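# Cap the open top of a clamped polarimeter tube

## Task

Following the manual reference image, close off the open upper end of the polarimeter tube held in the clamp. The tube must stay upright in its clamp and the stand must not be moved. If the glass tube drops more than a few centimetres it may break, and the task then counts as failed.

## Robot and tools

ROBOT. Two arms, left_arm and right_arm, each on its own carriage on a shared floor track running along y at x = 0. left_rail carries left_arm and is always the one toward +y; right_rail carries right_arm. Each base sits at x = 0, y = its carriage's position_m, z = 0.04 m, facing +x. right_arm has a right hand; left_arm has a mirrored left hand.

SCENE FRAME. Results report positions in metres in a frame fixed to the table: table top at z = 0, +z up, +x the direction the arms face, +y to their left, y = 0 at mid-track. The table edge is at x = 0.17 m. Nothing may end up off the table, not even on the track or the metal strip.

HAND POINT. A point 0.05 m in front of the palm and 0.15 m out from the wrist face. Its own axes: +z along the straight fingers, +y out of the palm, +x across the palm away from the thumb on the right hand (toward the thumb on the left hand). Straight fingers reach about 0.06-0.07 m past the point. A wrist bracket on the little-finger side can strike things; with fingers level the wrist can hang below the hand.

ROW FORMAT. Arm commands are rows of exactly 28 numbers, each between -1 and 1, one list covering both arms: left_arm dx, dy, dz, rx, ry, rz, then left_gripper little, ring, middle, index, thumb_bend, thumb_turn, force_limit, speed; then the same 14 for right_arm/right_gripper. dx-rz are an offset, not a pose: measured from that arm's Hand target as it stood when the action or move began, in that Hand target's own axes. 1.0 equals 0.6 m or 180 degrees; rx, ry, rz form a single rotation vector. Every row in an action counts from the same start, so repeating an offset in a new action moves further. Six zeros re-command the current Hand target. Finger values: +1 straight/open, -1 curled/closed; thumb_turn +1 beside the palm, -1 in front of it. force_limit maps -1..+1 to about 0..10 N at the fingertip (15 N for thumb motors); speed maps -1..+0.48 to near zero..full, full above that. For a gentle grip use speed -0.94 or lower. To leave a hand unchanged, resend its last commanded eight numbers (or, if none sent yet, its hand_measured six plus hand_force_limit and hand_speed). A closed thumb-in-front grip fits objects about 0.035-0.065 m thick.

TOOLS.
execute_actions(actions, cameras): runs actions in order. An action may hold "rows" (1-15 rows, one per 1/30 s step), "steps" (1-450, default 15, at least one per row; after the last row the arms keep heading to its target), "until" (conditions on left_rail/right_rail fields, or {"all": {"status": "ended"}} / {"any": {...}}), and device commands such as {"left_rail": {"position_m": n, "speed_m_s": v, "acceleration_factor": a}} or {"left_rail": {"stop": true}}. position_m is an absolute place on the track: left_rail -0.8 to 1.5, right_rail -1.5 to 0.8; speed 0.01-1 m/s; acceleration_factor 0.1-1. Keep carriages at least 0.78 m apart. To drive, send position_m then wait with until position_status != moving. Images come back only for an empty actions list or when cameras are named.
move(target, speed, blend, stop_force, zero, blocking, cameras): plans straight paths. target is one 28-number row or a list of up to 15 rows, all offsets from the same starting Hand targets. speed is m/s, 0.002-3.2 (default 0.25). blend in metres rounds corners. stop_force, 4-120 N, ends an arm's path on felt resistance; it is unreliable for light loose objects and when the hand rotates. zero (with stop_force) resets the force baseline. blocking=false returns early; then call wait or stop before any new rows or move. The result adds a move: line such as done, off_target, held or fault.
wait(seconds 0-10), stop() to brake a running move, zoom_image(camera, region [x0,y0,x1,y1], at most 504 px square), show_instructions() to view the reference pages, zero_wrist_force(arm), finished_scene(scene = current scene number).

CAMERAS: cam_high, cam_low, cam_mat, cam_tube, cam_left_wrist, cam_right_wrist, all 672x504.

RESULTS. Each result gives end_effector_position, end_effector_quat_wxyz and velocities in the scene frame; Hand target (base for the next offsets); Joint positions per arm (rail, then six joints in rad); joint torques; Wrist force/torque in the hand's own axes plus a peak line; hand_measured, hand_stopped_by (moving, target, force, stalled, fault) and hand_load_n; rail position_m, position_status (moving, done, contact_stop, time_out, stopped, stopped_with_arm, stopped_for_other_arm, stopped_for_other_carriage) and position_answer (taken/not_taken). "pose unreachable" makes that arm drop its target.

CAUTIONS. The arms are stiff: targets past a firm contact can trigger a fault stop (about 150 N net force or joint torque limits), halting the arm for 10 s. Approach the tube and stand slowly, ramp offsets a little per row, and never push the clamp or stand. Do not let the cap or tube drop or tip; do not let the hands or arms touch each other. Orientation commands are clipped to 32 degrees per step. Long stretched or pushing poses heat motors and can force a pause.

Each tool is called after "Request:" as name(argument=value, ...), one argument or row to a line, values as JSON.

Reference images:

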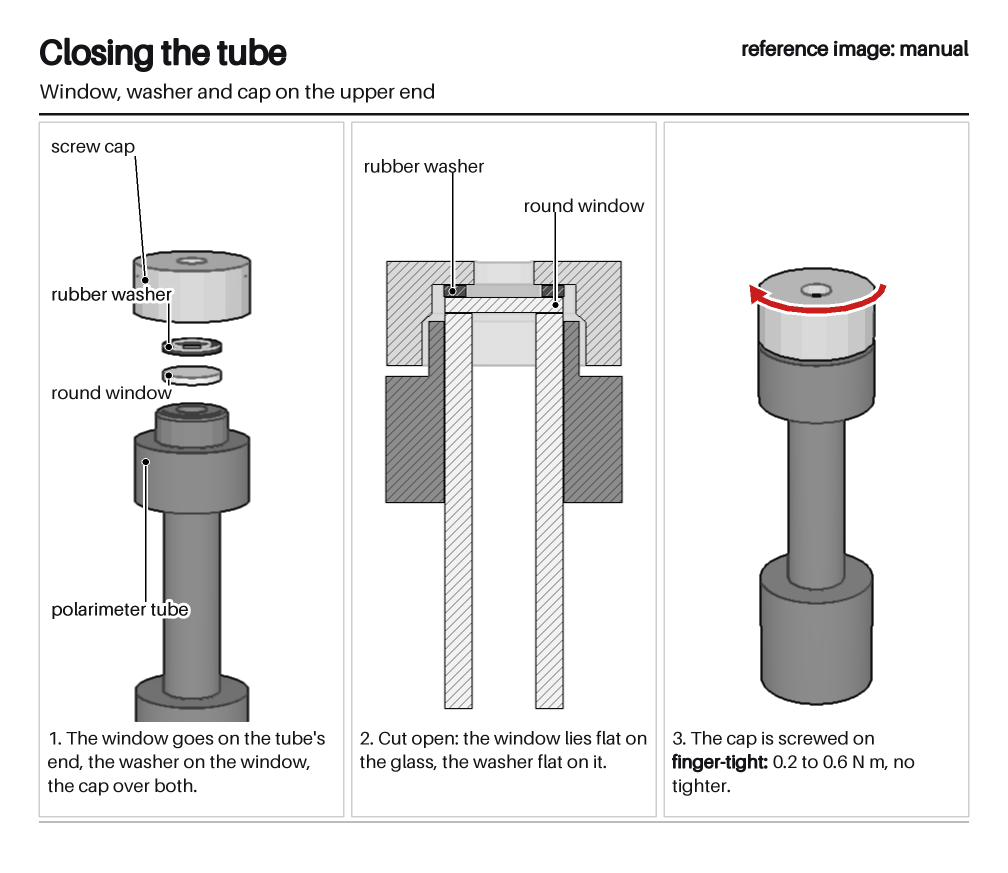

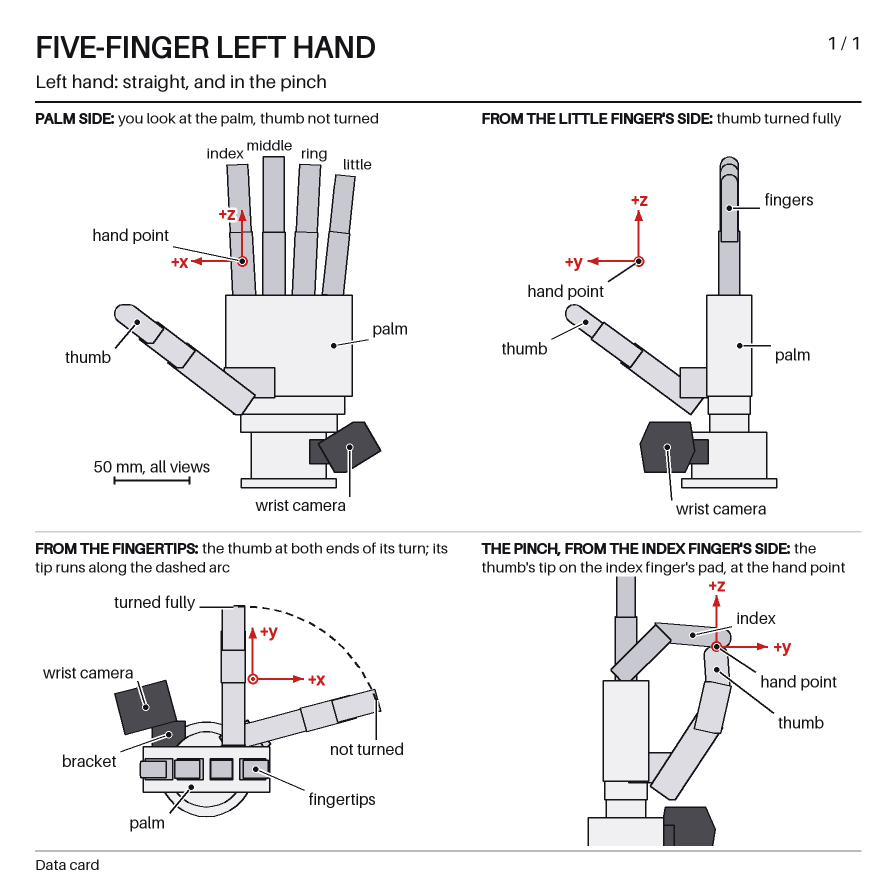

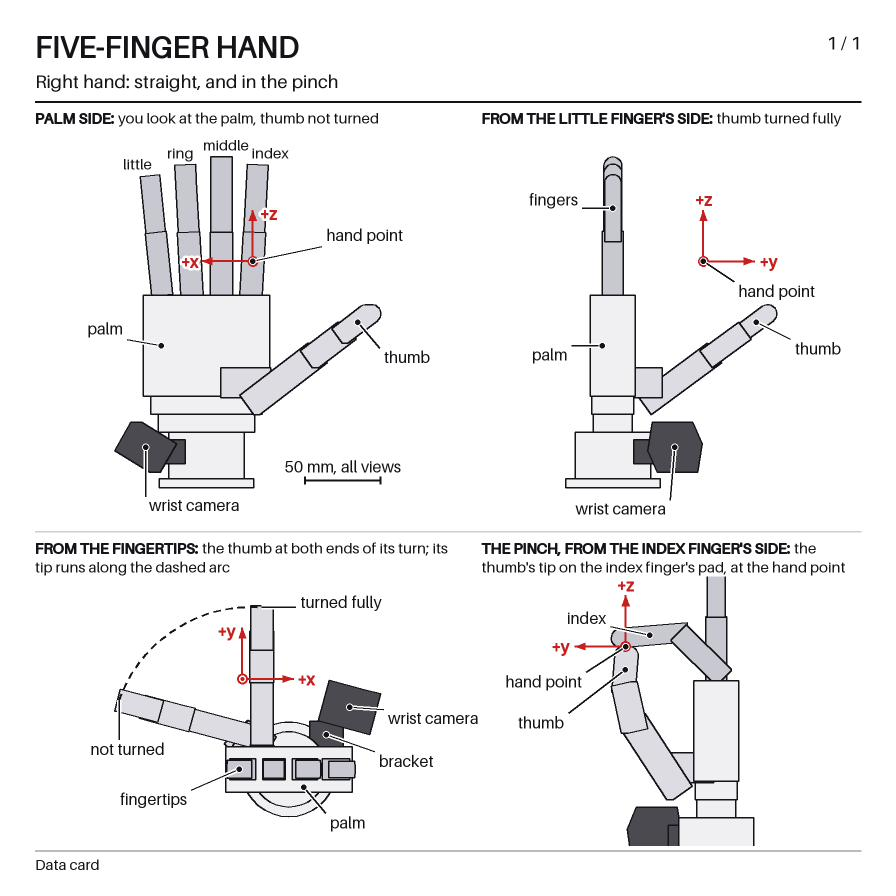

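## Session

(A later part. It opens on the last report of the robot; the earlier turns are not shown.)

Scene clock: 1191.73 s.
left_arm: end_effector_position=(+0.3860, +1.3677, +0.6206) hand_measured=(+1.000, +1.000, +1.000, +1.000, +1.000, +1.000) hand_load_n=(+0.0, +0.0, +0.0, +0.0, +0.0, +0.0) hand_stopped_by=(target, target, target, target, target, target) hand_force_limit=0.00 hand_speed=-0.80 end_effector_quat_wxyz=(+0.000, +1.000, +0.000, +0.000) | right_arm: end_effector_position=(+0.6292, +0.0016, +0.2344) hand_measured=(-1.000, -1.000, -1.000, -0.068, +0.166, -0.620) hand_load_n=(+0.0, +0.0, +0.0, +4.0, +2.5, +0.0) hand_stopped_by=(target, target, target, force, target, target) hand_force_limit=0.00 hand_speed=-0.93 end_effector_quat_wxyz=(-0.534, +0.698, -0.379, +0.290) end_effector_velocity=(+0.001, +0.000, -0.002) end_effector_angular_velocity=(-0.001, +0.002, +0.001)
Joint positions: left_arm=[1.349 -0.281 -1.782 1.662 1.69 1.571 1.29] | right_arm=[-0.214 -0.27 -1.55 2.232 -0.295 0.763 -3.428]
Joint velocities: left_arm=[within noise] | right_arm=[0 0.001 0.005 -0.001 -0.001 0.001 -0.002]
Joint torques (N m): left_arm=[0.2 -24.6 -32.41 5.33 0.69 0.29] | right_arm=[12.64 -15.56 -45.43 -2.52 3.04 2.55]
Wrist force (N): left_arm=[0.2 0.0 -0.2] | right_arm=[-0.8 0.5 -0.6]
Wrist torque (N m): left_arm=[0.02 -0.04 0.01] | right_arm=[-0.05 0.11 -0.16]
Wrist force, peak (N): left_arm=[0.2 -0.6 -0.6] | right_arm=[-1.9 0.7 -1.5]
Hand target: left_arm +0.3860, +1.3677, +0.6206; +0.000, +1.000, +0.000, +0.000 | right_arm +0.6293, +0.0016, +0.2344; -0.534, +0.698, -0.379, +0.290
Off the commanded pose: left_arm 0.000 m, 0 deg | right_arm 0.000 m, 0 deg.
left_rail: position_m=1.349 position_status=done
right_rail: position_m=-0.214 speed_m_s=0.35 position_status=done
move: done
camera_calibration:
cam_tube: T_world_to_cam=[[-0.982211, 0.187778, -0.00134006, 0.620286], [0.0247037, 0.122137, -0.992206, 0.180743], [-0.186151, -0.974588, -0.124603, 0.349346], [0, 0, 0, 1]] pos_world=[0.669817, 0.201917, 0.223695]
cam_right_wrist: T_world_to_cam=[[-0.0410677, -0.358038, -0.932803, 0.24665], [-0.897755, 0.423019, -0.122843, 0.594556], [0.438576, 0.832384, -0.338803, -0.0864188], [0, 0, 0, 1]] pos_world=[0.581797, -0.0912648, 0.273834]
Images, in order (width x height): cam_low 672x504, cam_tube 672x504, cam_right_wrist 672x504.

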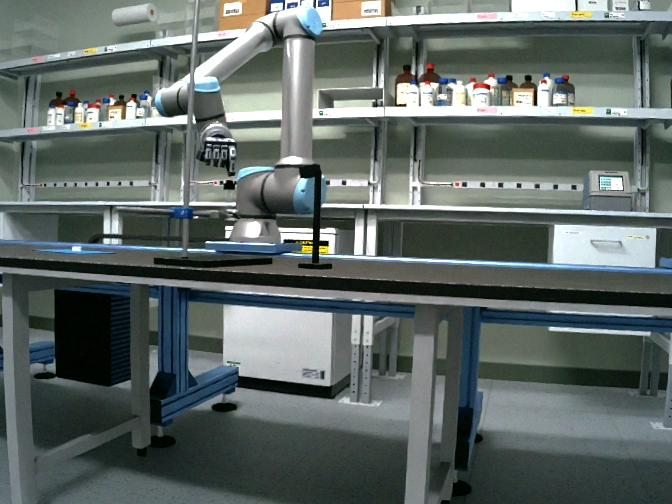

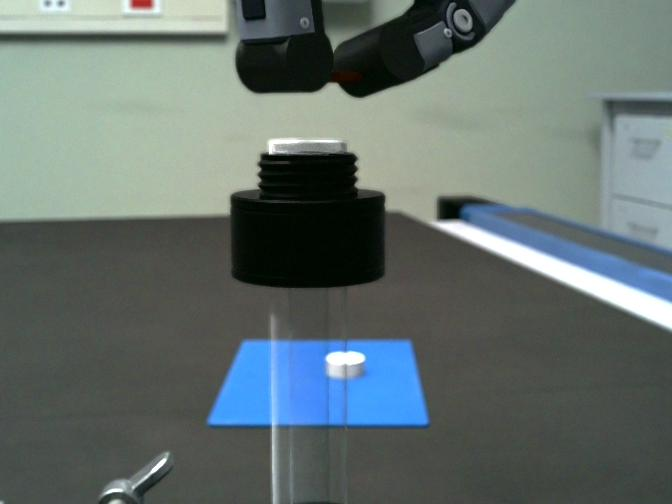

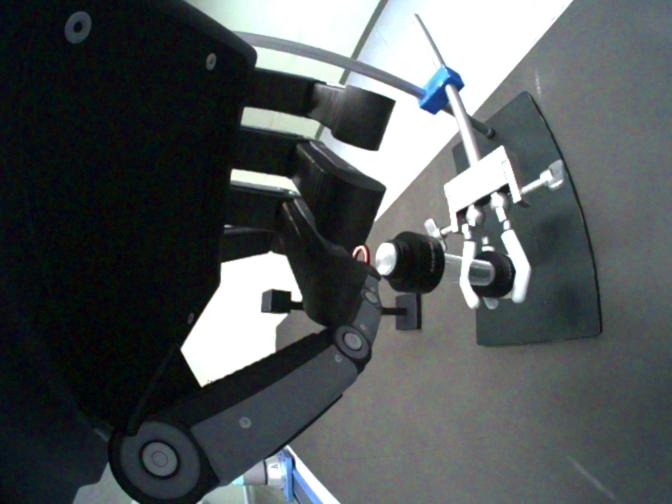

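Request:
move(
  target=[0,0,0,0,0,0,1,1,1,1,1,1,0,-0.8,0.0051,0.0124,0.0045,0,0,0,-1,-1,-1,-0.12,0.166,-0.62,0,-0.93],
  speed=0.04,
  cameras=["cam_tube", "cam_right_wrist", "cam_low"],
)

Request:
zoom_image(
  camera="cam_tube",
  region=[250, 80, 370, 200],
)

Request:
zoom_image(
  camera="cam_low",
  region=[218, 168, 238, 188],
)

Request:
zoom_image(
  camera="cam_right_wrist",
  region=[345, 235, 395, 285],
)

Scene clock: 1217.27 s.
left_arm: end_effector_position=(+0.3860, +1.3677, +0.6206) hand_measured=(+1.000, +1.000, +1.000, +1.000, +1.000, +1.000) hand_load_n=(+0.0, +0.0, +0.0, +0.0, +0.0, -0.5) hand_stopped_by=(target, target, target, target, target, target) hand_force_limit=0.00 hand_speed=-0.80 end_effector_quat_wxyz=(+0.000, +1.000, +0.000, +0.000) | right_arm: end_effector_position=(+0.6315, -0.0006, +0.2267) hand_measured=(-1.000, -1.000, -1.000, -0.068, +0.166, -0.620) hand_load_n=(+0.0, +0.0, +0.0, +4.0, +2.5, -0.5) hand_stopped_by=(target, target, target, force, target, target) hand_force_limit=0.00 hand_speed=-0.93 end_effector_quat_wxyz=(-0.534, +0.698, -0.379, +0.290)
Joint positions: left_arm=[1.349 -0.281 -1.782 1.662 1.69 1.571 1.29] | right_arm=[-0.215 -0.273 -1.536 2.235 -0.311 0.76 -3.43]
Joint torques (N m): left_arm=[-1.75 -29.7 -32.91 5.93 0.8 0.28] | right_arm=[-12.93 -12.08 -25.3 -2.29 -3.41 -2.79]
Wrist force (N): left_arm=[0.3 0.2 -0.2] | right_arm=[-0.9 0.3 -1.4]
Wrist torque (N m): left_arm=[0.04 -0.05 0.01] | right_arm=[-0.02 0.15 0.06]
Wrist force, peak (N): left_arm=[0.3 -0.2 -0.7] | right_arm=[-1.1 0.3 -1.5]
Hand target: left_arm +0.3860, +1.3677, +0.6206; +0.000, +1.000, +0.000, +0.000 | right_arm +0.6315, -0.0006, +0.2265; -0.534, +0.698, -0.379, +0.290
Off the commanded pose: left_arm 0.000 m, 0 deg | right_arm 0.000 m, 0 deg.
left_rail: position_m=1.349 position_status=done
right_rail: position_m=-0.215 position_m_goal=-0.214 speed_m_s=0.35 position_status=done
move: done
camera_calibration:
cam_tube: T_world_to_cam=[[-0.982211, 0.187778, -0.00134006, 0.620286], [0.0247037, 0.122137, -0.992206, 0.180743], [-0.186151, -0.974588, -0.124603, 0.349346], [0, 0, 0, 1]] pos_world=[0.669817, 0.201917, 0.223695]
cam_right_wrist: T_world_to_cam=[[-0.0410677, -0.358038, -0.932803, 0.238685], [-0.897755, 0.423019, -0.122843, 0.596683], [0.438576, 0.832384, -0.338803, -0.0882828], [0, 0, 0, 1]] pos_world=[0.584197, -0.0934648, 0.266034]
Images, in order (width x height): cam_low 672x504, cam_tube 672x504, cam_right_wrist 672x504.

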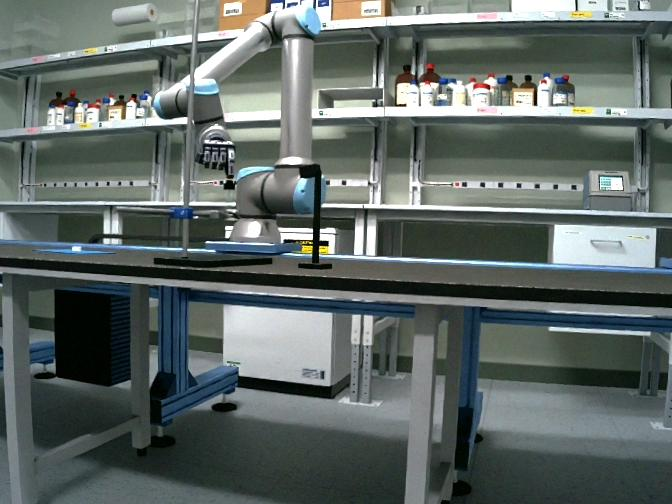

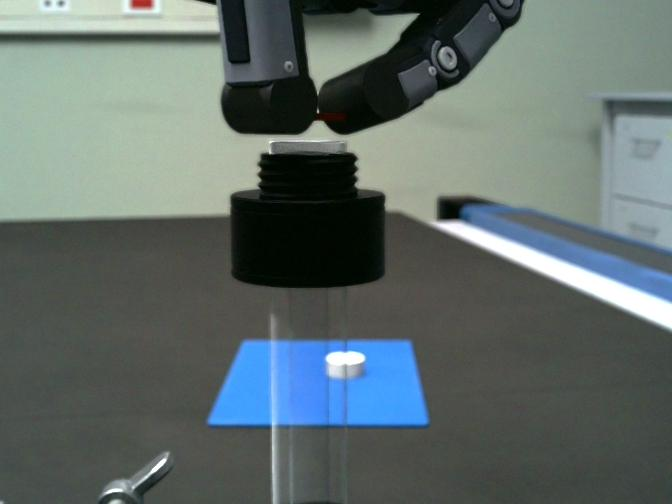

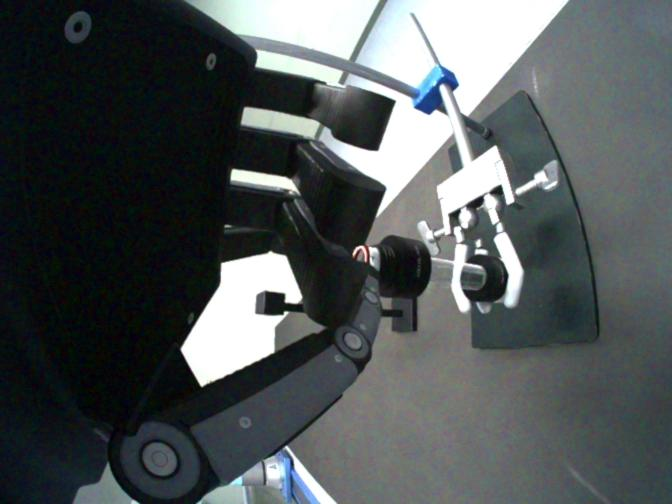

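Scaled by 4.200 from the camera's 672x504 image, which has a finer 960x720 frame.

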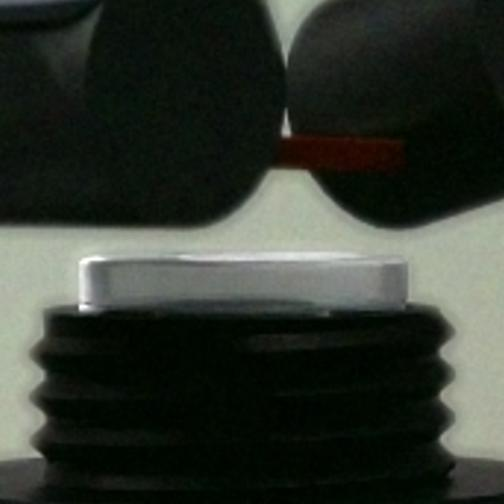

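Scaled by 25.200 from the camera's 672x504 image, which has a finer 960x720 frame.

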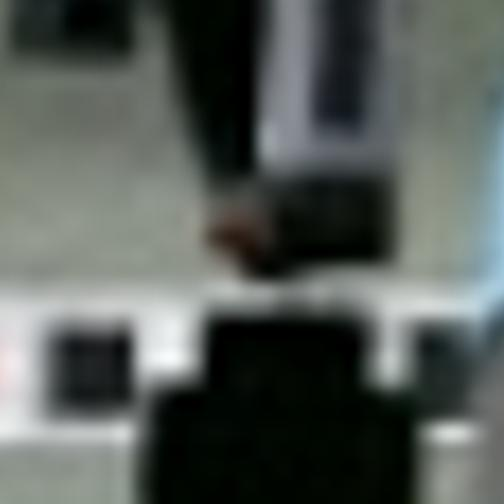

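Scaled by 10.080 from the camera's 672x504 image, which has a finer 960x720 frame.

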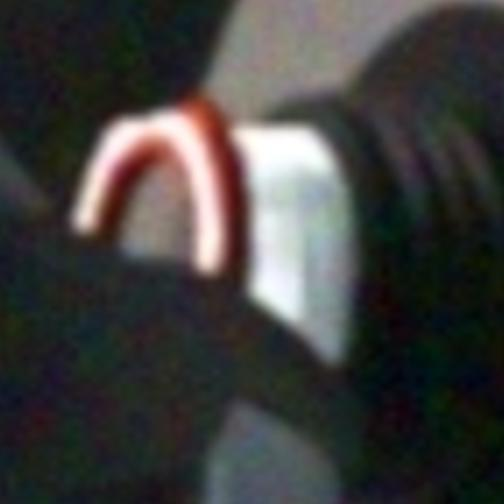

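Request:
move(
  target=[0,0,0,0,0,0,1,1,1,1,1,1,0,-0.8,-0.0008,0.0081,0.0019,0,0,0,-1,-1,-1,-0.12,0.166,-0.62,0,-0.93],
  speed=0.01,
  stop_force=4,
  cameras=["cam_tube", "cam_right_wrist"],
)

Request:
zoom_image(
  camera="cam_tube",
  region=[250, 80, 370, 200],
)

Request:
zoom_image(
  camera="cam_right_wrist",
  region=[345, 235, 395, 285],
)

Scene clock: 1230.97 s.
left_arm: end_effector_position=(+0.3860, +1.3677, +0.6206) hand_measured=(+1.000, +1.000, +1.000, +1.000, +1.000, +1.000) hand_load_n=(+0.0, +0.0, +0.0, +0.0, +0.0, +0.0) hand_stopped_by=(target, target, target, target, target, target) hand_force_limit=0.00 hand_speed=-0.80 end_effector_quat_wxyz=(+0.000, +1.000, +0.000, +0.000) | right_arm: end_effector_position=(+0.6312, -0.0004, +0.2226) hand_measured=(-1.000, -1.000, -1.000, -0.068, +0.166, -0.620) hand_load_n=(+0.0, +0.0, +0.0, +5.5, +0.5, +0.0) hand_stopped_by=(target, target, target, force, target, target) hand_force_limit=0.00 hand_speed=-0.93 end_effector_quat_wxyz=(-0.534, +0.698, -0.379, +0.290)
Joint positions: left_arm=[1.349 -0.281 -1.782 1.662 1.69 1.571 1.29] | right_arm=[-0.215 -0.273 -1.531 2.239 -0.32 0.76 -3.43]
Joint torques (N m): left_arm=[2.1 -26.26 -31.69 5.79 0.73 0.5] | right_arm=[-6.53 -43.76 -41.37 3.94 -2.63 -1.48]
Wrist force (N): left_arm=[0.1 0.0 -0.2] | right_arm=[-0.4 -3.5 -2.6]
Wrist torque (N m): left_arm=[0.02 -0.03 0.00] | right_arm=[0.04 0.09 0.08]
Wrist force, peak (N): left_arm=[0.5 0.0 -0.7] | right_arm=[-0.3 -6.8 -3.2]
Hand target: left_arm +0.3860, +1.3677, +0.6206; +0.000, +1.000, +0.000, +0.000 | right_arm +0.6312, -0.0004, +0.2226; -0.534, +0.698, -0.379, +0.290 (not the last commanded pose)
Off the commanded pose: left_arm 0.000 m, 0 deg | right_arm 0.001 m, 0 deg.
left_rail: position_m=1.349 position_status=done
right_rail: position_m=-0.215 position_m_goal=-0.214 speed_m_s=0.35 position_status=done
move: contact (right_arm)
camera_calibration:
cam_tube: T_world_to_cam=[[-0.982211, 0.187778, -0.00134006, 0.620286], [0.0247037, 0.122137, -0.992206, 0.180743], [-0.186151, -0.974588, -0.124603, 0.349346], [0, 0, 0, 1]] pos_world=[0.669817, 0.201917, 0.223695]
cam_right_wrist: T_world_to_cam=[[-0.0409523, -0.358093, -0.932787, 0.234842], [-0.89776, 0.422975, -0.122964, 0.595856], [0.438578, 0.832383, -0.338803, -0.089708], [0, 0, 0, 1]] pos_world=[0.583897, -0.0932651, 0.261933]
Images, in order (width x height): cam_tube 672x504, cam_right_wrist 672x504.

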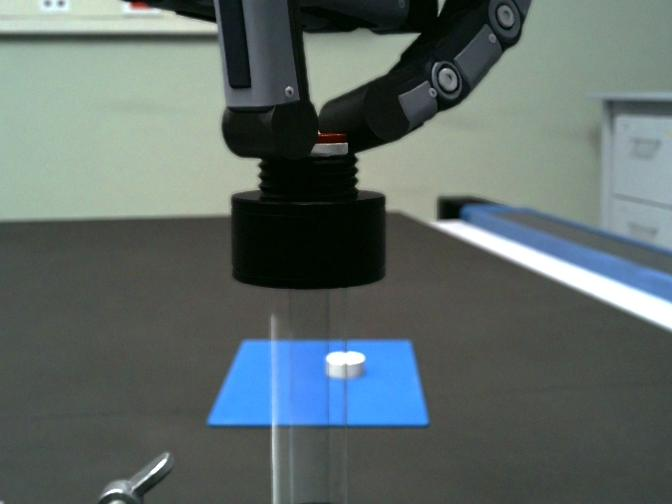

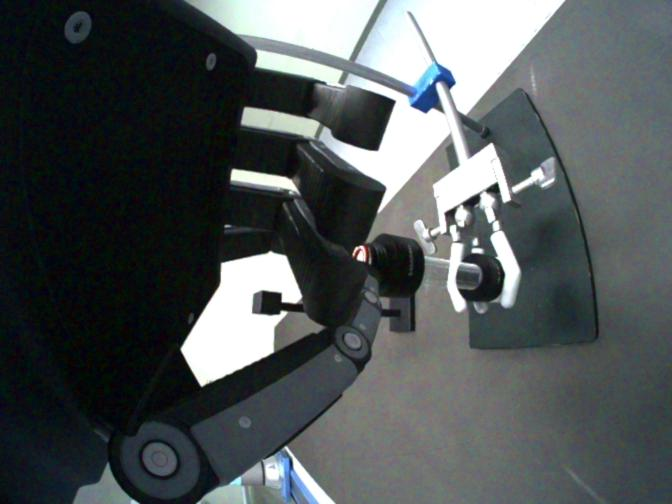

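Scaled by 4.200 from the camera's 672x504 image, which has a finer 960x720 frame.

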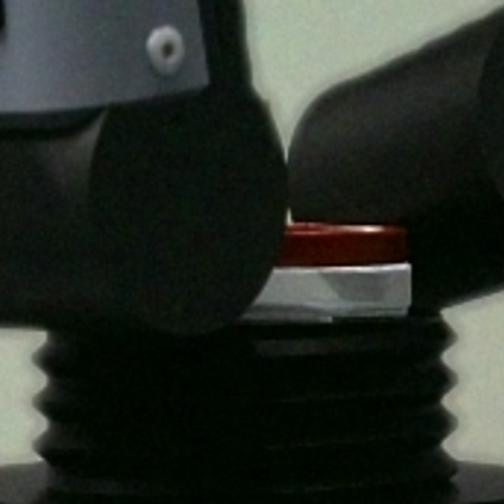

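Scaled by 10.080 from the camera's 672x504 image, which has a finer 960x720 frame.

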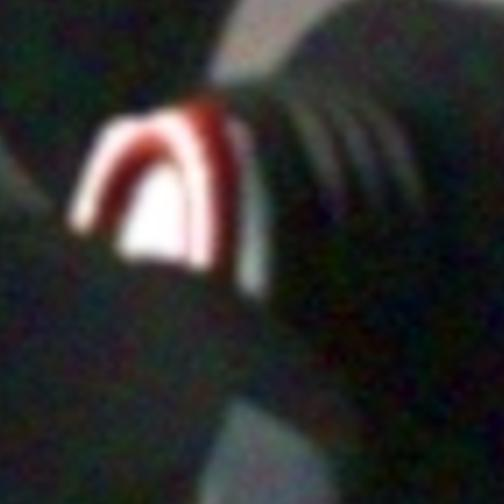

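Request:
execute_actions(
  actions=[
    {"rows": [[0,0,0,0,0,0,1,1,1,1,1,1,0,-0.8,0,0,0,0,0,0,-1,-1,-1,0.2,0.166,-0.62,0,-0.9]], "steps": 50},
  ],
  cameras=["cam_tube", "cam_right_wrist"],
)

Request:
zoom_image(
  camera="cam_tube",
  region=[250, 80, 370, 200],
)

Request:
zoom_image(
  camera="cam_right_wrist",
  region=[345, 235, 395, 285],
)

Scene clock: 1239.60 s.
left_arm: end_effector_position=(+0.3860, +1.3677, +0.6206) hand_measured=(+1.000, +1.000, +1.000, +1.000, +1.000, +1.000) hand_load_n=(+0.0, +0.0, +0.0, +0.0, +0.0, +0.0) hand_stopped_by=(target, target, target, target, target, target) hand_force_limit=0.00 hand_speed=-0.80 end_effector_quat_wxyz=(+0.000, +1.000, +0.000, +0.000) | right_arm: end_effector_position=(+0.6312, -0.0004, +0.2226) hand_measured=(-1.000, -1.000, -1.000, +0.200, +0.166, -0.620) hand_load_n=(+0.0, +0.0, +0.0, +0.0, +0.5, +0.0) hand_stopped_by=(target, target, target, target, target, target) hand_force_limit=0.00 hand_speed=-0.90 end_effector_quat_wxyz=(-0.534, +0.698, -0.379, +0.290)
Joint positions: left_arm=[1.349 -0.281 -1.782 1.662 1.69 1.571 1.29] | right_arm=[-0.215 -0.273 -1.531 2.239 -0.32 0.76 -3.43]
Joint torques (N m): left_arm=[-0.03 -25.78 -32.53 6.02 0.75 0.16] | right_arm=[-7.75 -47.48 -41.77 0.21 -2.27 -1.5]
Wrist force (N): left_arm=[-0.1 -0.1 -0.1] | right_arm=[-1.0 0.3 -0.9]
Wrist torque (N m): left_arm=[0.01 0.00 -0.01] | right_arm=[-0.08 0.15 0.04]
Wrist force, peak (N): left_arm=[0.5 -0.4 -0.5] | right_arm=[-0.3 -5.8 -3.2]
Hand target: left_arm +0.3860, +1.3677, +0.6206; +0.000, +1.000, +0.000, +0.000 | right_arm +0.6312, -0.0004, +0.2226; -0.534, +0.698, -0.379, +0.290
Off the commanded pose: left_arm 0.000 m, 0 deg | right_arm 0.000 m, 0 deg.
left_rail: position_m=1.349 position_status=done
right_rail: position_m=-0.215 position_m_goal=-0.214 speed_m_s=0.35 position_status=done
camera_calibration:
cam_tube: T_world_to_cam=[[-0.982211, 0.187778, -0.00134006, 0.620286], [0.0247037, 0.122137, -0.992206, 0.180743], [-0.186151, -0.974588, -0.124603, 0.349346], [0, 0, 0, 1]] pos_world=[0.669817, 0.201917, 0.223695]
cam_right_wrist: T_world_to_cam=[[-0.0409523, -0.358093, -0.932787, 0.234842], [-0.89776, 0.422975, -0.122964, 0.595856], [0.438578, 0.832383, -0.338803, -0.089708], [0, 0, 0, 1]] pos_world=[0.583897, -0.0932651, 0.261933]
Images, in order (width x height): cam_tube 672x504, cam_right_wrist 672x504.

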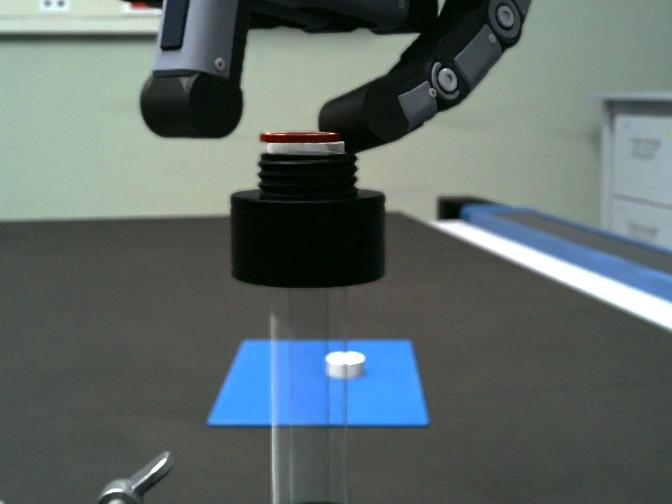

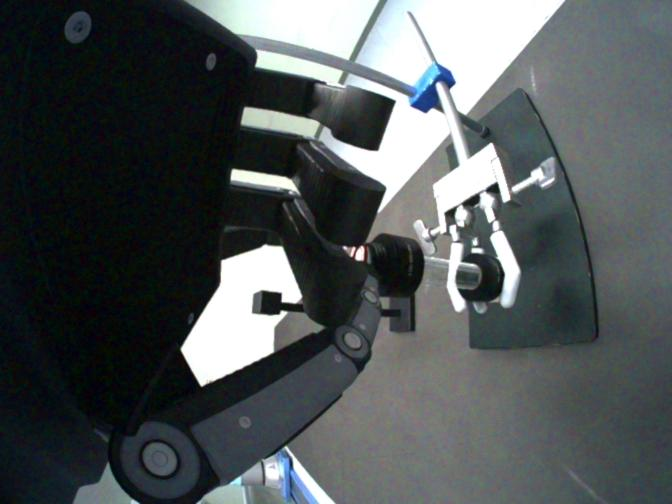

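Scaled by 4.200 from the camera's 672x504 image, which has a finer 960x720 frame.

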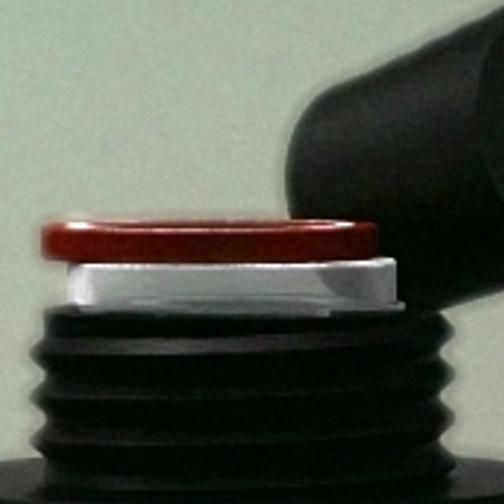

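Scaled by 10.080 from the camera's 672x504 image, which has a finer 960x720 frame.

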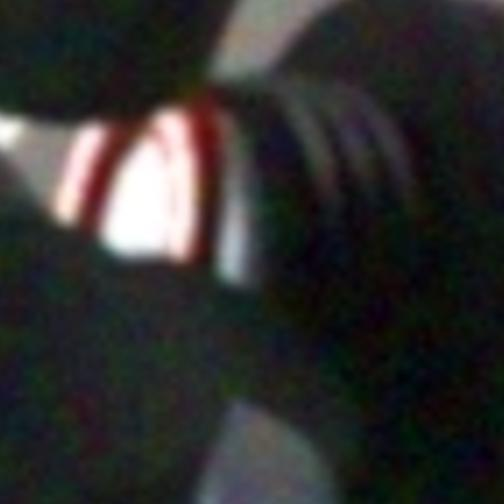

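Request:
execute_actions(
  actions=[
    {"rows": [[0,0,0,0,0,0,1,1,1,1,1,1,0,-0.8,0,0,0,0,0,0,-1,-1,-1,0.2,0.166,0.5,0,-0.3]], "steps": 45},
    {"rows": [[0,0,0,0,0,0,1,1,1,1,1,1,0,-0.8,0,0,0,0,0,0,-1,-1,-1,-0.06,0.166,0.5,-0.4,-0.92]], "steps": 75},
  ],
  cameras=["cam_tube", "cam_right_wrist", "cam_low"],
)

Request:
zoom_image(
  camera="cam_tube",
  region=[250, 80, 370, 200],
)

Request:
zoom_image(
  camera="cam_right_wrist",
  region=[345, 235, 395, 285],
)

Request:
zoom_image(
  camera="cam_low",
  region=[218, 168, 238, 188],
)

Scene clock: 1263.57 s.
left_arm: end_effector_position=(+0.3860, +1.3677, +0.6206) hand_measured=(+1.000, +1.000, +1.000, +1.000, +1.000, +1.000) hand_load_n=(+0.0, +0.0, +0.0, +0.0, +0.0, +0.0) hand_stopped_by=(target, target, target, target, target, target) hand_force_limit=0.00 hand_speed=-0.80 end_effector_quat_wxyz=(+0.000, +1.000, +0.000, +0.000) | right_arm: end_effector_position=(+0.6312, -0.0004, +0.2226) hand_measured=(-1.000, -1.000, -1.000, -0.060, +0.166, +0.500) hand_load_n=(+0.0, +0.0, +0.0, +0.0, +0.0, +0.0) hand_stopped_by=(target, target, target, target, target, target) hand_force_limit=-0.40 hand_speed=-0.92 end_effector_quat_wxyz=(-0.534, +0.698, -0.379, +0.290)
Joint positions: left_arm=[1.349 -0.281 -1.782 1.662 1.69 1.571 1.29] | right_arm=[-0.215 -0.273 -1.531 2.239 -0.32 0.76 -3.43]
Joint torques (N m): left_arm=[-0.24 -30.08 -32.3 5.46 0.77 0.58] | right_arm=[-8.45 -44.6 -41.33 0.35 -2.6 -1.74]
Wrist force (N): left_arm=[0.1 0.1 -0.2] | right_arm=[-0.7 0.6 -0.6]
Wrist torque (N m): left_arm=[0.03 -0.02 0.00] | right_arm=[-0.05 0.10 0.07]
Wrist force, peak (N): left_arm=[0.4 -0.4 -0.5] | right_arm=[-1.6 0.3 -1.1]
Hand target: left_arm +0.3860, +1.3677, +0.6206; +0.000, +1.000, +0.000, +0.000 | right_arm +0.6312, -0.0004, +0.2226; -0.534, +0.698, -0.379, +0.290
Off the commanded pose: left_arm 0.000 m, 0 deg | right_arm 0.000 m, 0 deg.
left_rail: position_m=1.349 position_status=done
right_rail: position_m=-0.215 position_m_goal=-0.214 speed_m_s=0.35 position_status=done
camera_calibration:
cam_tube: T_world_to_cam=[[-0.982211, 0.187778, -0.00134006, 0.620286], [0.0247037, 0.122137, -0.992206, 0.180743], [-0.186151, -0.974588, -0.124603, 0.349346], [0, 0, 0, 1]] pos_world=[0.669817, 0.201917, 0.223695]
cam_right_wrist: T_world_to_cam=[[-0.0409523, -0.358093, -0.932787, 0.234842], [-0.89776, 0.422975, -0.122964, 0.595856], [0.438578, 0.832383, -0.338803, -0.089708], [0, 0, 0, 1]] pos_world=[0.583897, -0.0932651, 0.261933]
Images, in order (width x height): cam_low 672x504, cam_tube 672x504, cam_right_wrist 672x504.

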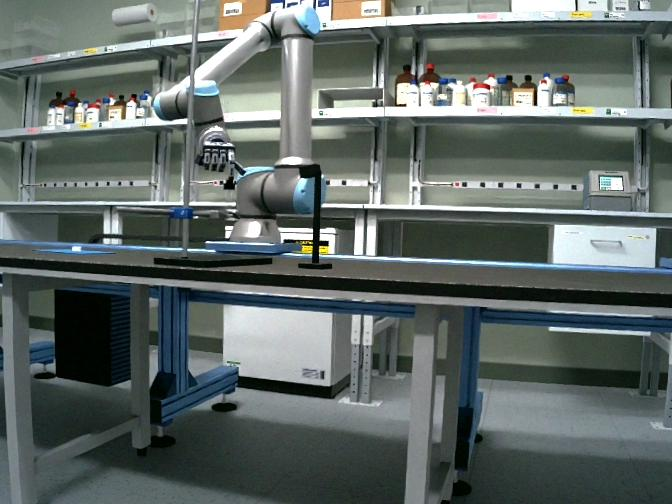

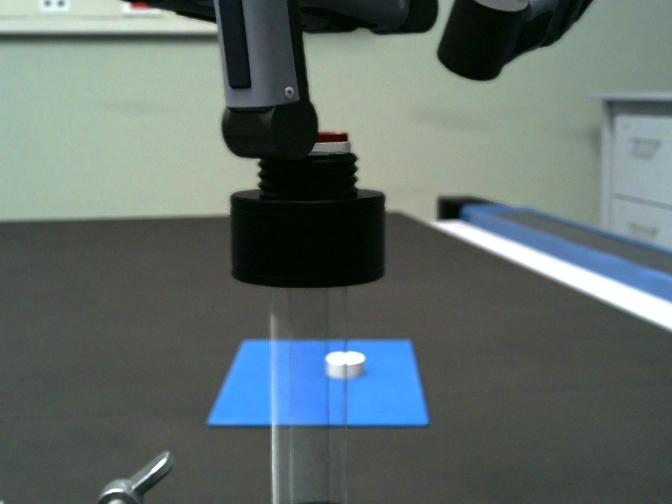

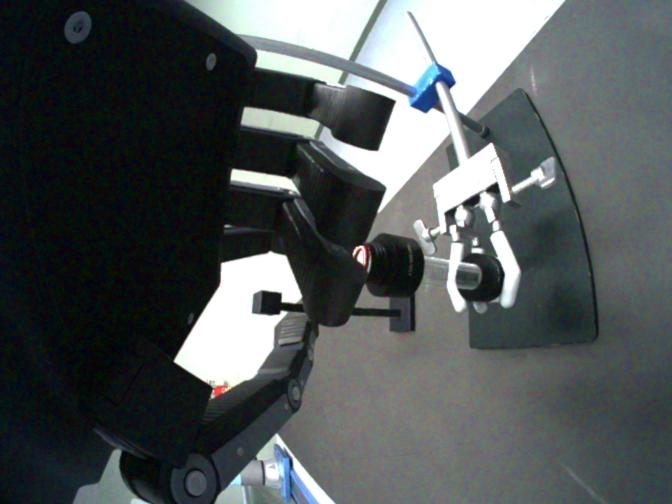

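Scaled by 4.200 from the camera's 672x504 image, which has a finer 960x720 frame.

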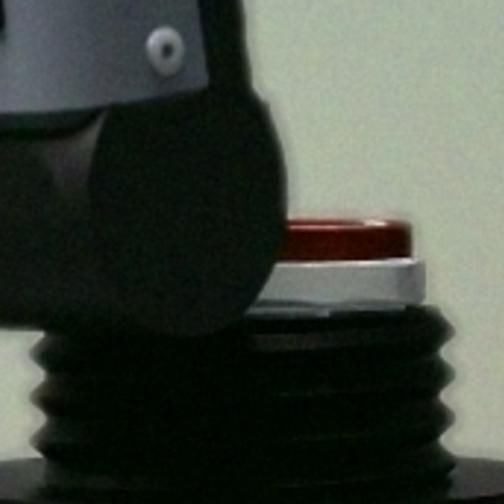

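Scaled by 10.080 from the camera's 672x504 image, which has a finer 960x720 frame.

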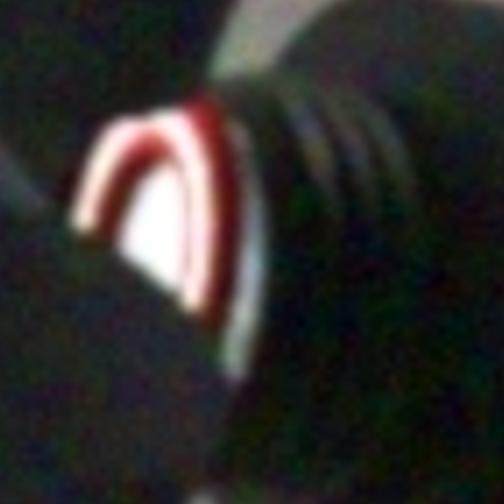

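Scaled by 25.200 from the camera's 672x504 image, which has a finer 960x720 frame.

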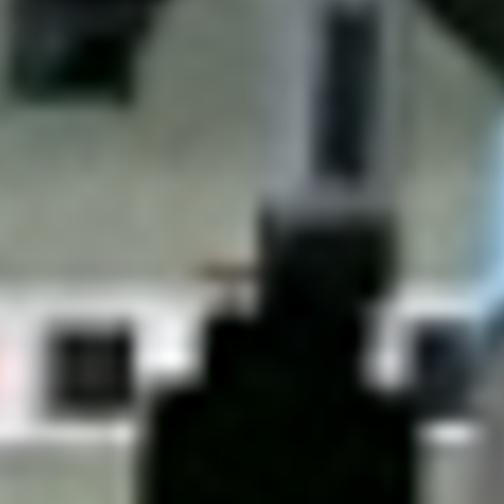

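Request:
move(
  target=[0,0,0,0,0,0,1,1,1,1,1,1,0,-0.8,0,0,0,0,0,0,-1,-1,-1,0.2,0.166,0.5,0,-0.85],
  speed=0.1,
)

Request:
move(
  target=[
    [0,0,0,0,0,0,1,1,1,1,1,1,0,-0.8,0,-0.0483,-0.0130,0,0,0,-1,-1,-1,0.2,0.166,0.5,0,-0.85],
    [0,0,0,0,0,0,1,1,1,1,1,1,0,-0.8,-0.0104,-0.0952,-0.1479,0,0,0,-1,-1,-1,0.2,0.166,0.5,0,-0.85],
  ],
  speed=[0.06,0.2],
  blend=[0.005,0],
  cameras=["cam_tube", "cam_right_wrist", "cam_low"],
)

Request:
zoom_image(
  camera="cam_right_wrist",
  region=[400, 190, 450, 240],
)

Request:
zoom_image(
  camera="cam_tube",
  region=[250, 80, 370, 200],
)

Request:
zoom_image(
  camera="cam_low",
  region=[218, 168, 238, 188],
)

Scene clock: 1284.60 s.
left_arm: end_effector_position=(+0.3860, +1.3677, +0.6206) hand_measured=(+1.000, +1.000, +1.000, +1.000, +1.000, +1.000) hand_load_n=(+0.0, +0.0, +0.0, +0.0, +0.0, +0.0) hand_stopped_by=(target, target, target, target, target, target) hand_force_limit=0.00 hand_speed=-0.80 end_effector_quat_wxyz=(+0.000, +1.000, +0.000, +0.000) | right_arm: end_effector_position=(+0.6312, -0.0004, +0.2226) hand_measured=(-1.000, -1.000, -1.000, +0.200, +0.166, +0.500) hand_load_n=(+0.0, +0.0, +0.0, +0.0, +0.0, +0.0) hand_stopped_by=(target, target, target, target, target, target) hand_force_limit=0.00 hand_speed=-0.85 end_effector_quat_wxyz=(-0.534, +0.698, -0.379, +0.290)
Joint positions: left_arm=[1.349 -0.281 -1.782 1.662 1.69 1.571 1.29] | right_arm=[-0.215 -0.273 -1.531 2.239 -0.32 0.76 -3.43]
Joint torques (N m): left_arm=[2.26 -28.18 -32.43 5.48 1.28 0.17] | right_arm=[-9.39 -42.28 -40.43 0.46 -2.39 -1.88]
Wrist force (N): left_arm=[0.3 0.1 -0.7] | right_arm=[-0.8 0.0 -1.2]
Wrist torque (N m): left_arm=[0.05 -0.07 0.01] | right_arm=[-0.10 0.13 0.04]
Wrist force, peak (N): left_arm=[0.9 0.2 -0.2] | right_arm=[-1.0 0.6 -1.6]
Hand target: left_arm +0.3860, +1.3677, +0.6206; +0.000, +1.000, +0.000, +0.000 | right_arm +0.6312, -0.0004, +0.2226; -0.534, +0.698, -0.379, +0.290
Off the commanded pose: left_arm 0.000 m, 0 deg | right_arm 0.000 m, 0 deg.
left_rail: position_m=1.349 position_status=done
right_rail: position_m=-0.215 position_m_goal=-0.214 speed_m_s=0.35 position_status=done
move: done

Scene clock: 1286.30 s.
left_arm: end_effector_position=(+0.3860, +1.3677, +0.6206) hand_measured=(+1.000, +1.000, +1.000, +1.000, +1.000, +1.000) hand_load_n=(-0.5, +0.0, +0.0, +0.0, +0.0, +0.0) hand_stopped_by=(target, target, target, target, target, target) hand_force_limit=0.00 hand_speed=-0.80 end_effector_quat_wxyz=(+0.000, +1.000, +0.000, +0.000) | right_arm: end_effector_position=(+0.5685, -0.0337, +0.3008) hand_measured=(-1.000, -1.000, -1.000, +0.200, +0.166, +0.500) hand_load_n=(+0.0, +0.0, +0.0, +0.0, +0.0, +0.0) hand_stopped_by=(target, target, target, target, target, target) hand_force_limit=0.00 hand_speed=-0.85 end_effector_quat_wxyz=(-0.534, +0.698, -0.379, +0.290)
Joint positions: left_arm=[1.349 -0.281 -1.782 1.662 1.69 1.571 1.29] | right_arm=[-0.215 -0.412 -1.734 2.264 -0.075 0.633 -3.519]
Joint torques (N m): left_arm=[1.77 -27.91 -32.29 5.91 0.67 0.45] | right_arm=[-14.11 -34.23 -28.83 3.33 -4.73 -3.22]
Wrist force (N): left_arm=[0.2 -0.2 -0.2] | right_arm=[-0.8 0.1 -0.8]
Wrist torque (N m): left_arm=[-0.02 -0.04 0.01] | right_arm=[-0.10 0.13 0.04]
Wrist force, peak (N): left_arm=[0.4 -0.1 -0.8] | right_arm=[-0.9 0.9 -1.4]
Hand target: left_arm +0.3860, +1.3677, +0.6206; +0.000, +1.000, +0.000, +0.000 | right_arm +0.5685, -0.0337, +0.3008; -0.534, +0.698, -0.379, +0.290
Off the commanded pose: left_arm 0.000 m, 0 deg | right_arm 0.000 m, 0 deg.
left_rail: position_m=1.349 position_status=done
right_rail: position_m=-0.215 position_m_goal=-0.214 speed_m_s=0.35 position_status=done
move: done
camera_calibration:
cam_tube: T_world_to_cam=[[-0.982211, 0.187778, -0.00134006, 0.620286], [0.0247037, 0.122137, -0.992206, 0.180743], [-0.186151, -0.974588, -0.124603, 0.349346], [0, 0, 0, 1]] pos_world=[0.669817, 0.201917, 0.223695]
cam_right_wrist: T_world_to_cam=[[-0.0409424, -0.357997, -0.932825, 0.293314], [-0.897714, 0.423072, -0.122964, 0.563256], [0.438673, 0.832375, -0.3387, -0.0080827], [0, 0, 0, 1]] pos_world=[0.521197, -0.126565, 0.340133]
Images, in order (width x height): cam_low 672x504, cam_tube 672x504, cam_right_wrist 672x504.

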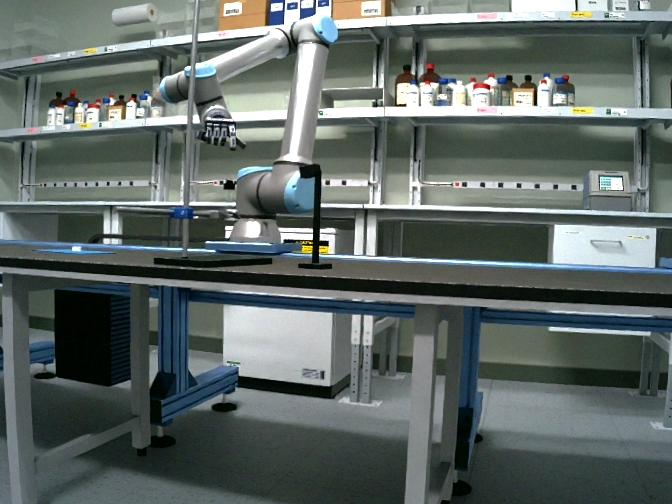

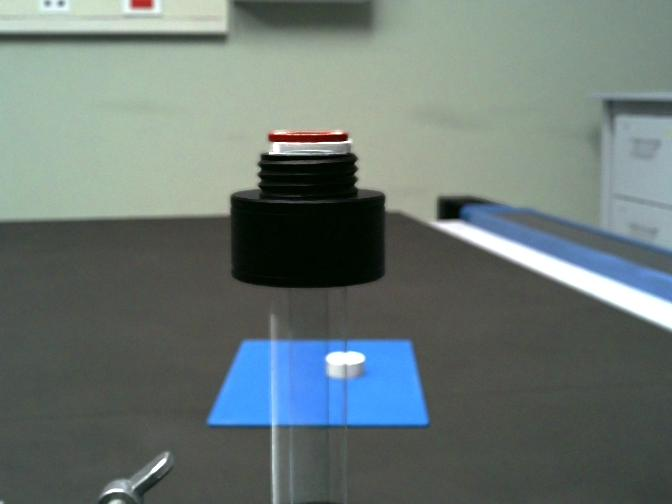

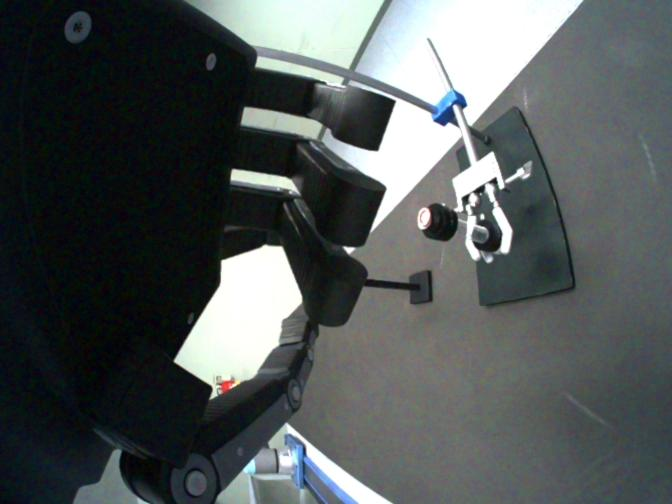

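Scaled by 10.080 from the camera's 672x504 image, which has a finer 960x720 frame.

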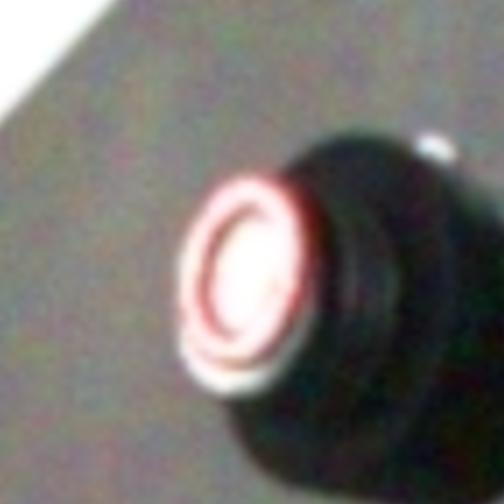

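Scaled by 4.200 from the camera's 672x504 image, which has a finer 960x720 frame.

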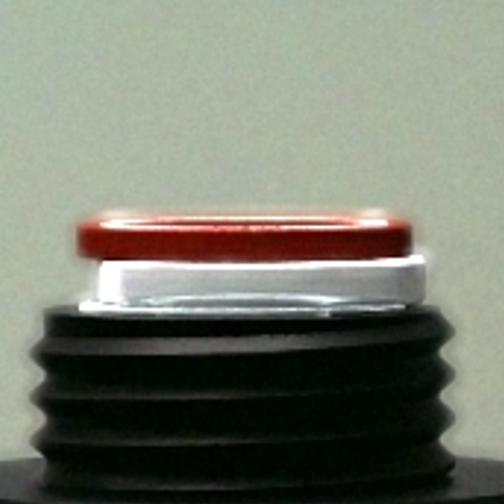

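Scaled by 25.200 from the camera's 672x504 image, which has a finer 960x720 frame.

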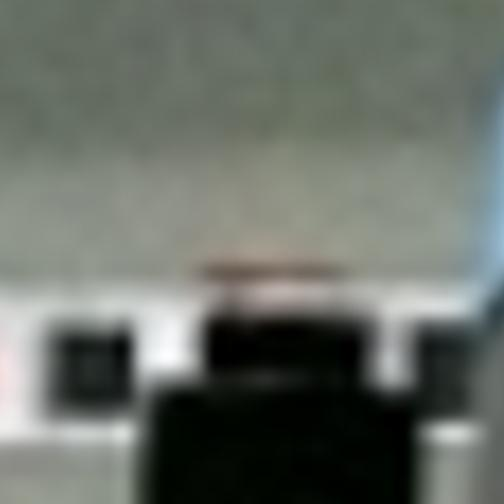

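Request:
move(
  target=[0,0,0,0,0,0,1,1,1,1,1,1,0,-0.8,-0.1027,-0.0193,0.0773,0,0.3381,0.0907,-1,-1,-1,0.2,0.166,0.5,0,-0.85],
  speed=0.3,
  cameras=["cam_tube", "cam_right_wrist"],
)

Scene clock: 1341.67 s.
left_arm: end_effector_position=(+0.3860, +1.3677, +0.6206) hand_measured=(+1.000, +1.000, +1.000, +1.000, +1.000, +1.000) hand_load_n=(+0.0, +0.0, +0.0, +0.0, +0.0, +0.0) hand_stopped_by=(target, target, target, target, target, target) hand_force_limit=0.00 hand_speed=-0.80 end_effector_quat_wxyz=(+0.000, +1.000, +0.000, +0.000) | right_arm: end_effector_position=(+0.5749, +0.0440, +0.2999) hand_measured=(-1.000, -1.000, -1.000, +0.200, +0.166, +0.500) hand_load_n=(+0.0, +0.0, +0.5, +0.0, +0.0, +0.0) hand_stopped_by=(target, target, target, target, target, target) hand_force_limit=0.00 hand_speed=-0.85 end_effector_quat_wxyz=(+0.304, -0.397, +0.687, -0.527)
Joint positions: left_arm=[1.349 -0.281 -1.782 1.662 1.69 1.571 1.29] | right_arm=[-0.215 0.432 -1.526 2.072 -0.111 2.48 -2.792]
Joint torques (N m): left_arm=[1.99 -32.61 -32.46 5.65 1.02 0.25] | right_arm=[12.88 -21.42 -48.7 3.98 4.95 2.58]
Wrist force (N): left_arm=[0.3 0.1 -0.3] | right_arm=[-0.6 0.6 -0.2]
Wrist torque (N m): left_arm=[0.03 -0.05 0.01] | right_arm=[-0.08 0.11 -0.15]
Wrist force, peak (N): left_arm=[0.5 -0.1 -0.7] | right_arm=[-1.4 0.9 -1.1]
Hand target: left_arm +0.3860, +1.3677, +0.6206; +0.000, +1.000, +0.000, +0.000 | right_arm +0.5750, +0.0440, +0.2999; +0.304, -0.397, +0.687, -0.527
Off the commanded pose: left_arm 0.000 m, 0 deg | right_arm 0.000 m, 0 deg.
left_rail: position_m=1.349 position_status=done
right_rail: position_m=-0.215 position_m_goal=-0.214 speed_m_s=0.35 position_status=done
move: done
camera_calibration:
cam_tube: T_world_to_cam=[[-0.982211, 0.187778, -0.00134006, 0.620286], [0.0247037, 0.122137, -0.992206, 0.180743], [-0.186151, -0.974588, -0.124603, 0.349346], [0, 0, 0, 1]] pos_world=[0.669817, 0.201917, 0.223695]
cam_right_wrist: T_world_to_cam=[[-0.336854, -0.127513, -0.932883, 0.480556], [-0.0307103, 0.991748, -0.12447, 0.013024], [0.941056, -0.0132792, -0.33799, -0.32781], [0, 0, 0, 1]] pos_world=[0.470764, 0.0440076, 0.339127]
Images, in order (width x height): cam_tube 672x504, cam_right_wrist 672x504.

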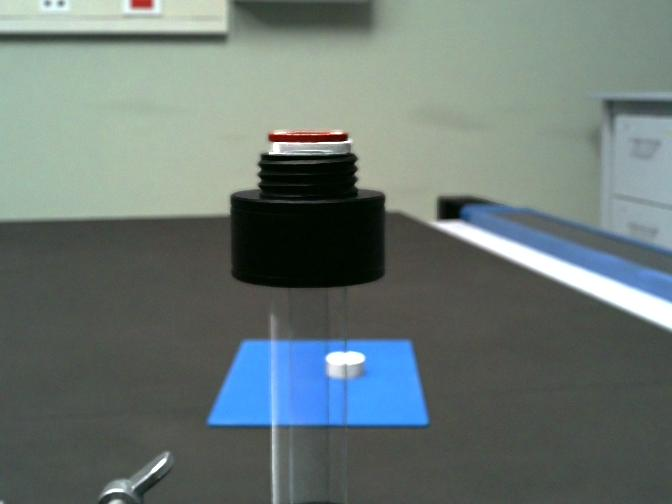

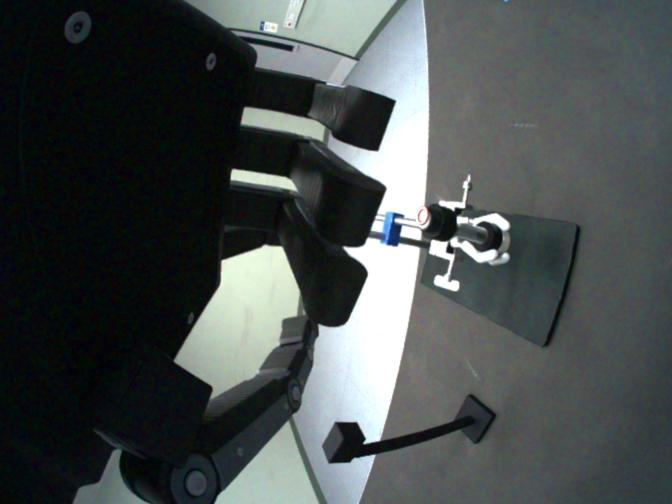

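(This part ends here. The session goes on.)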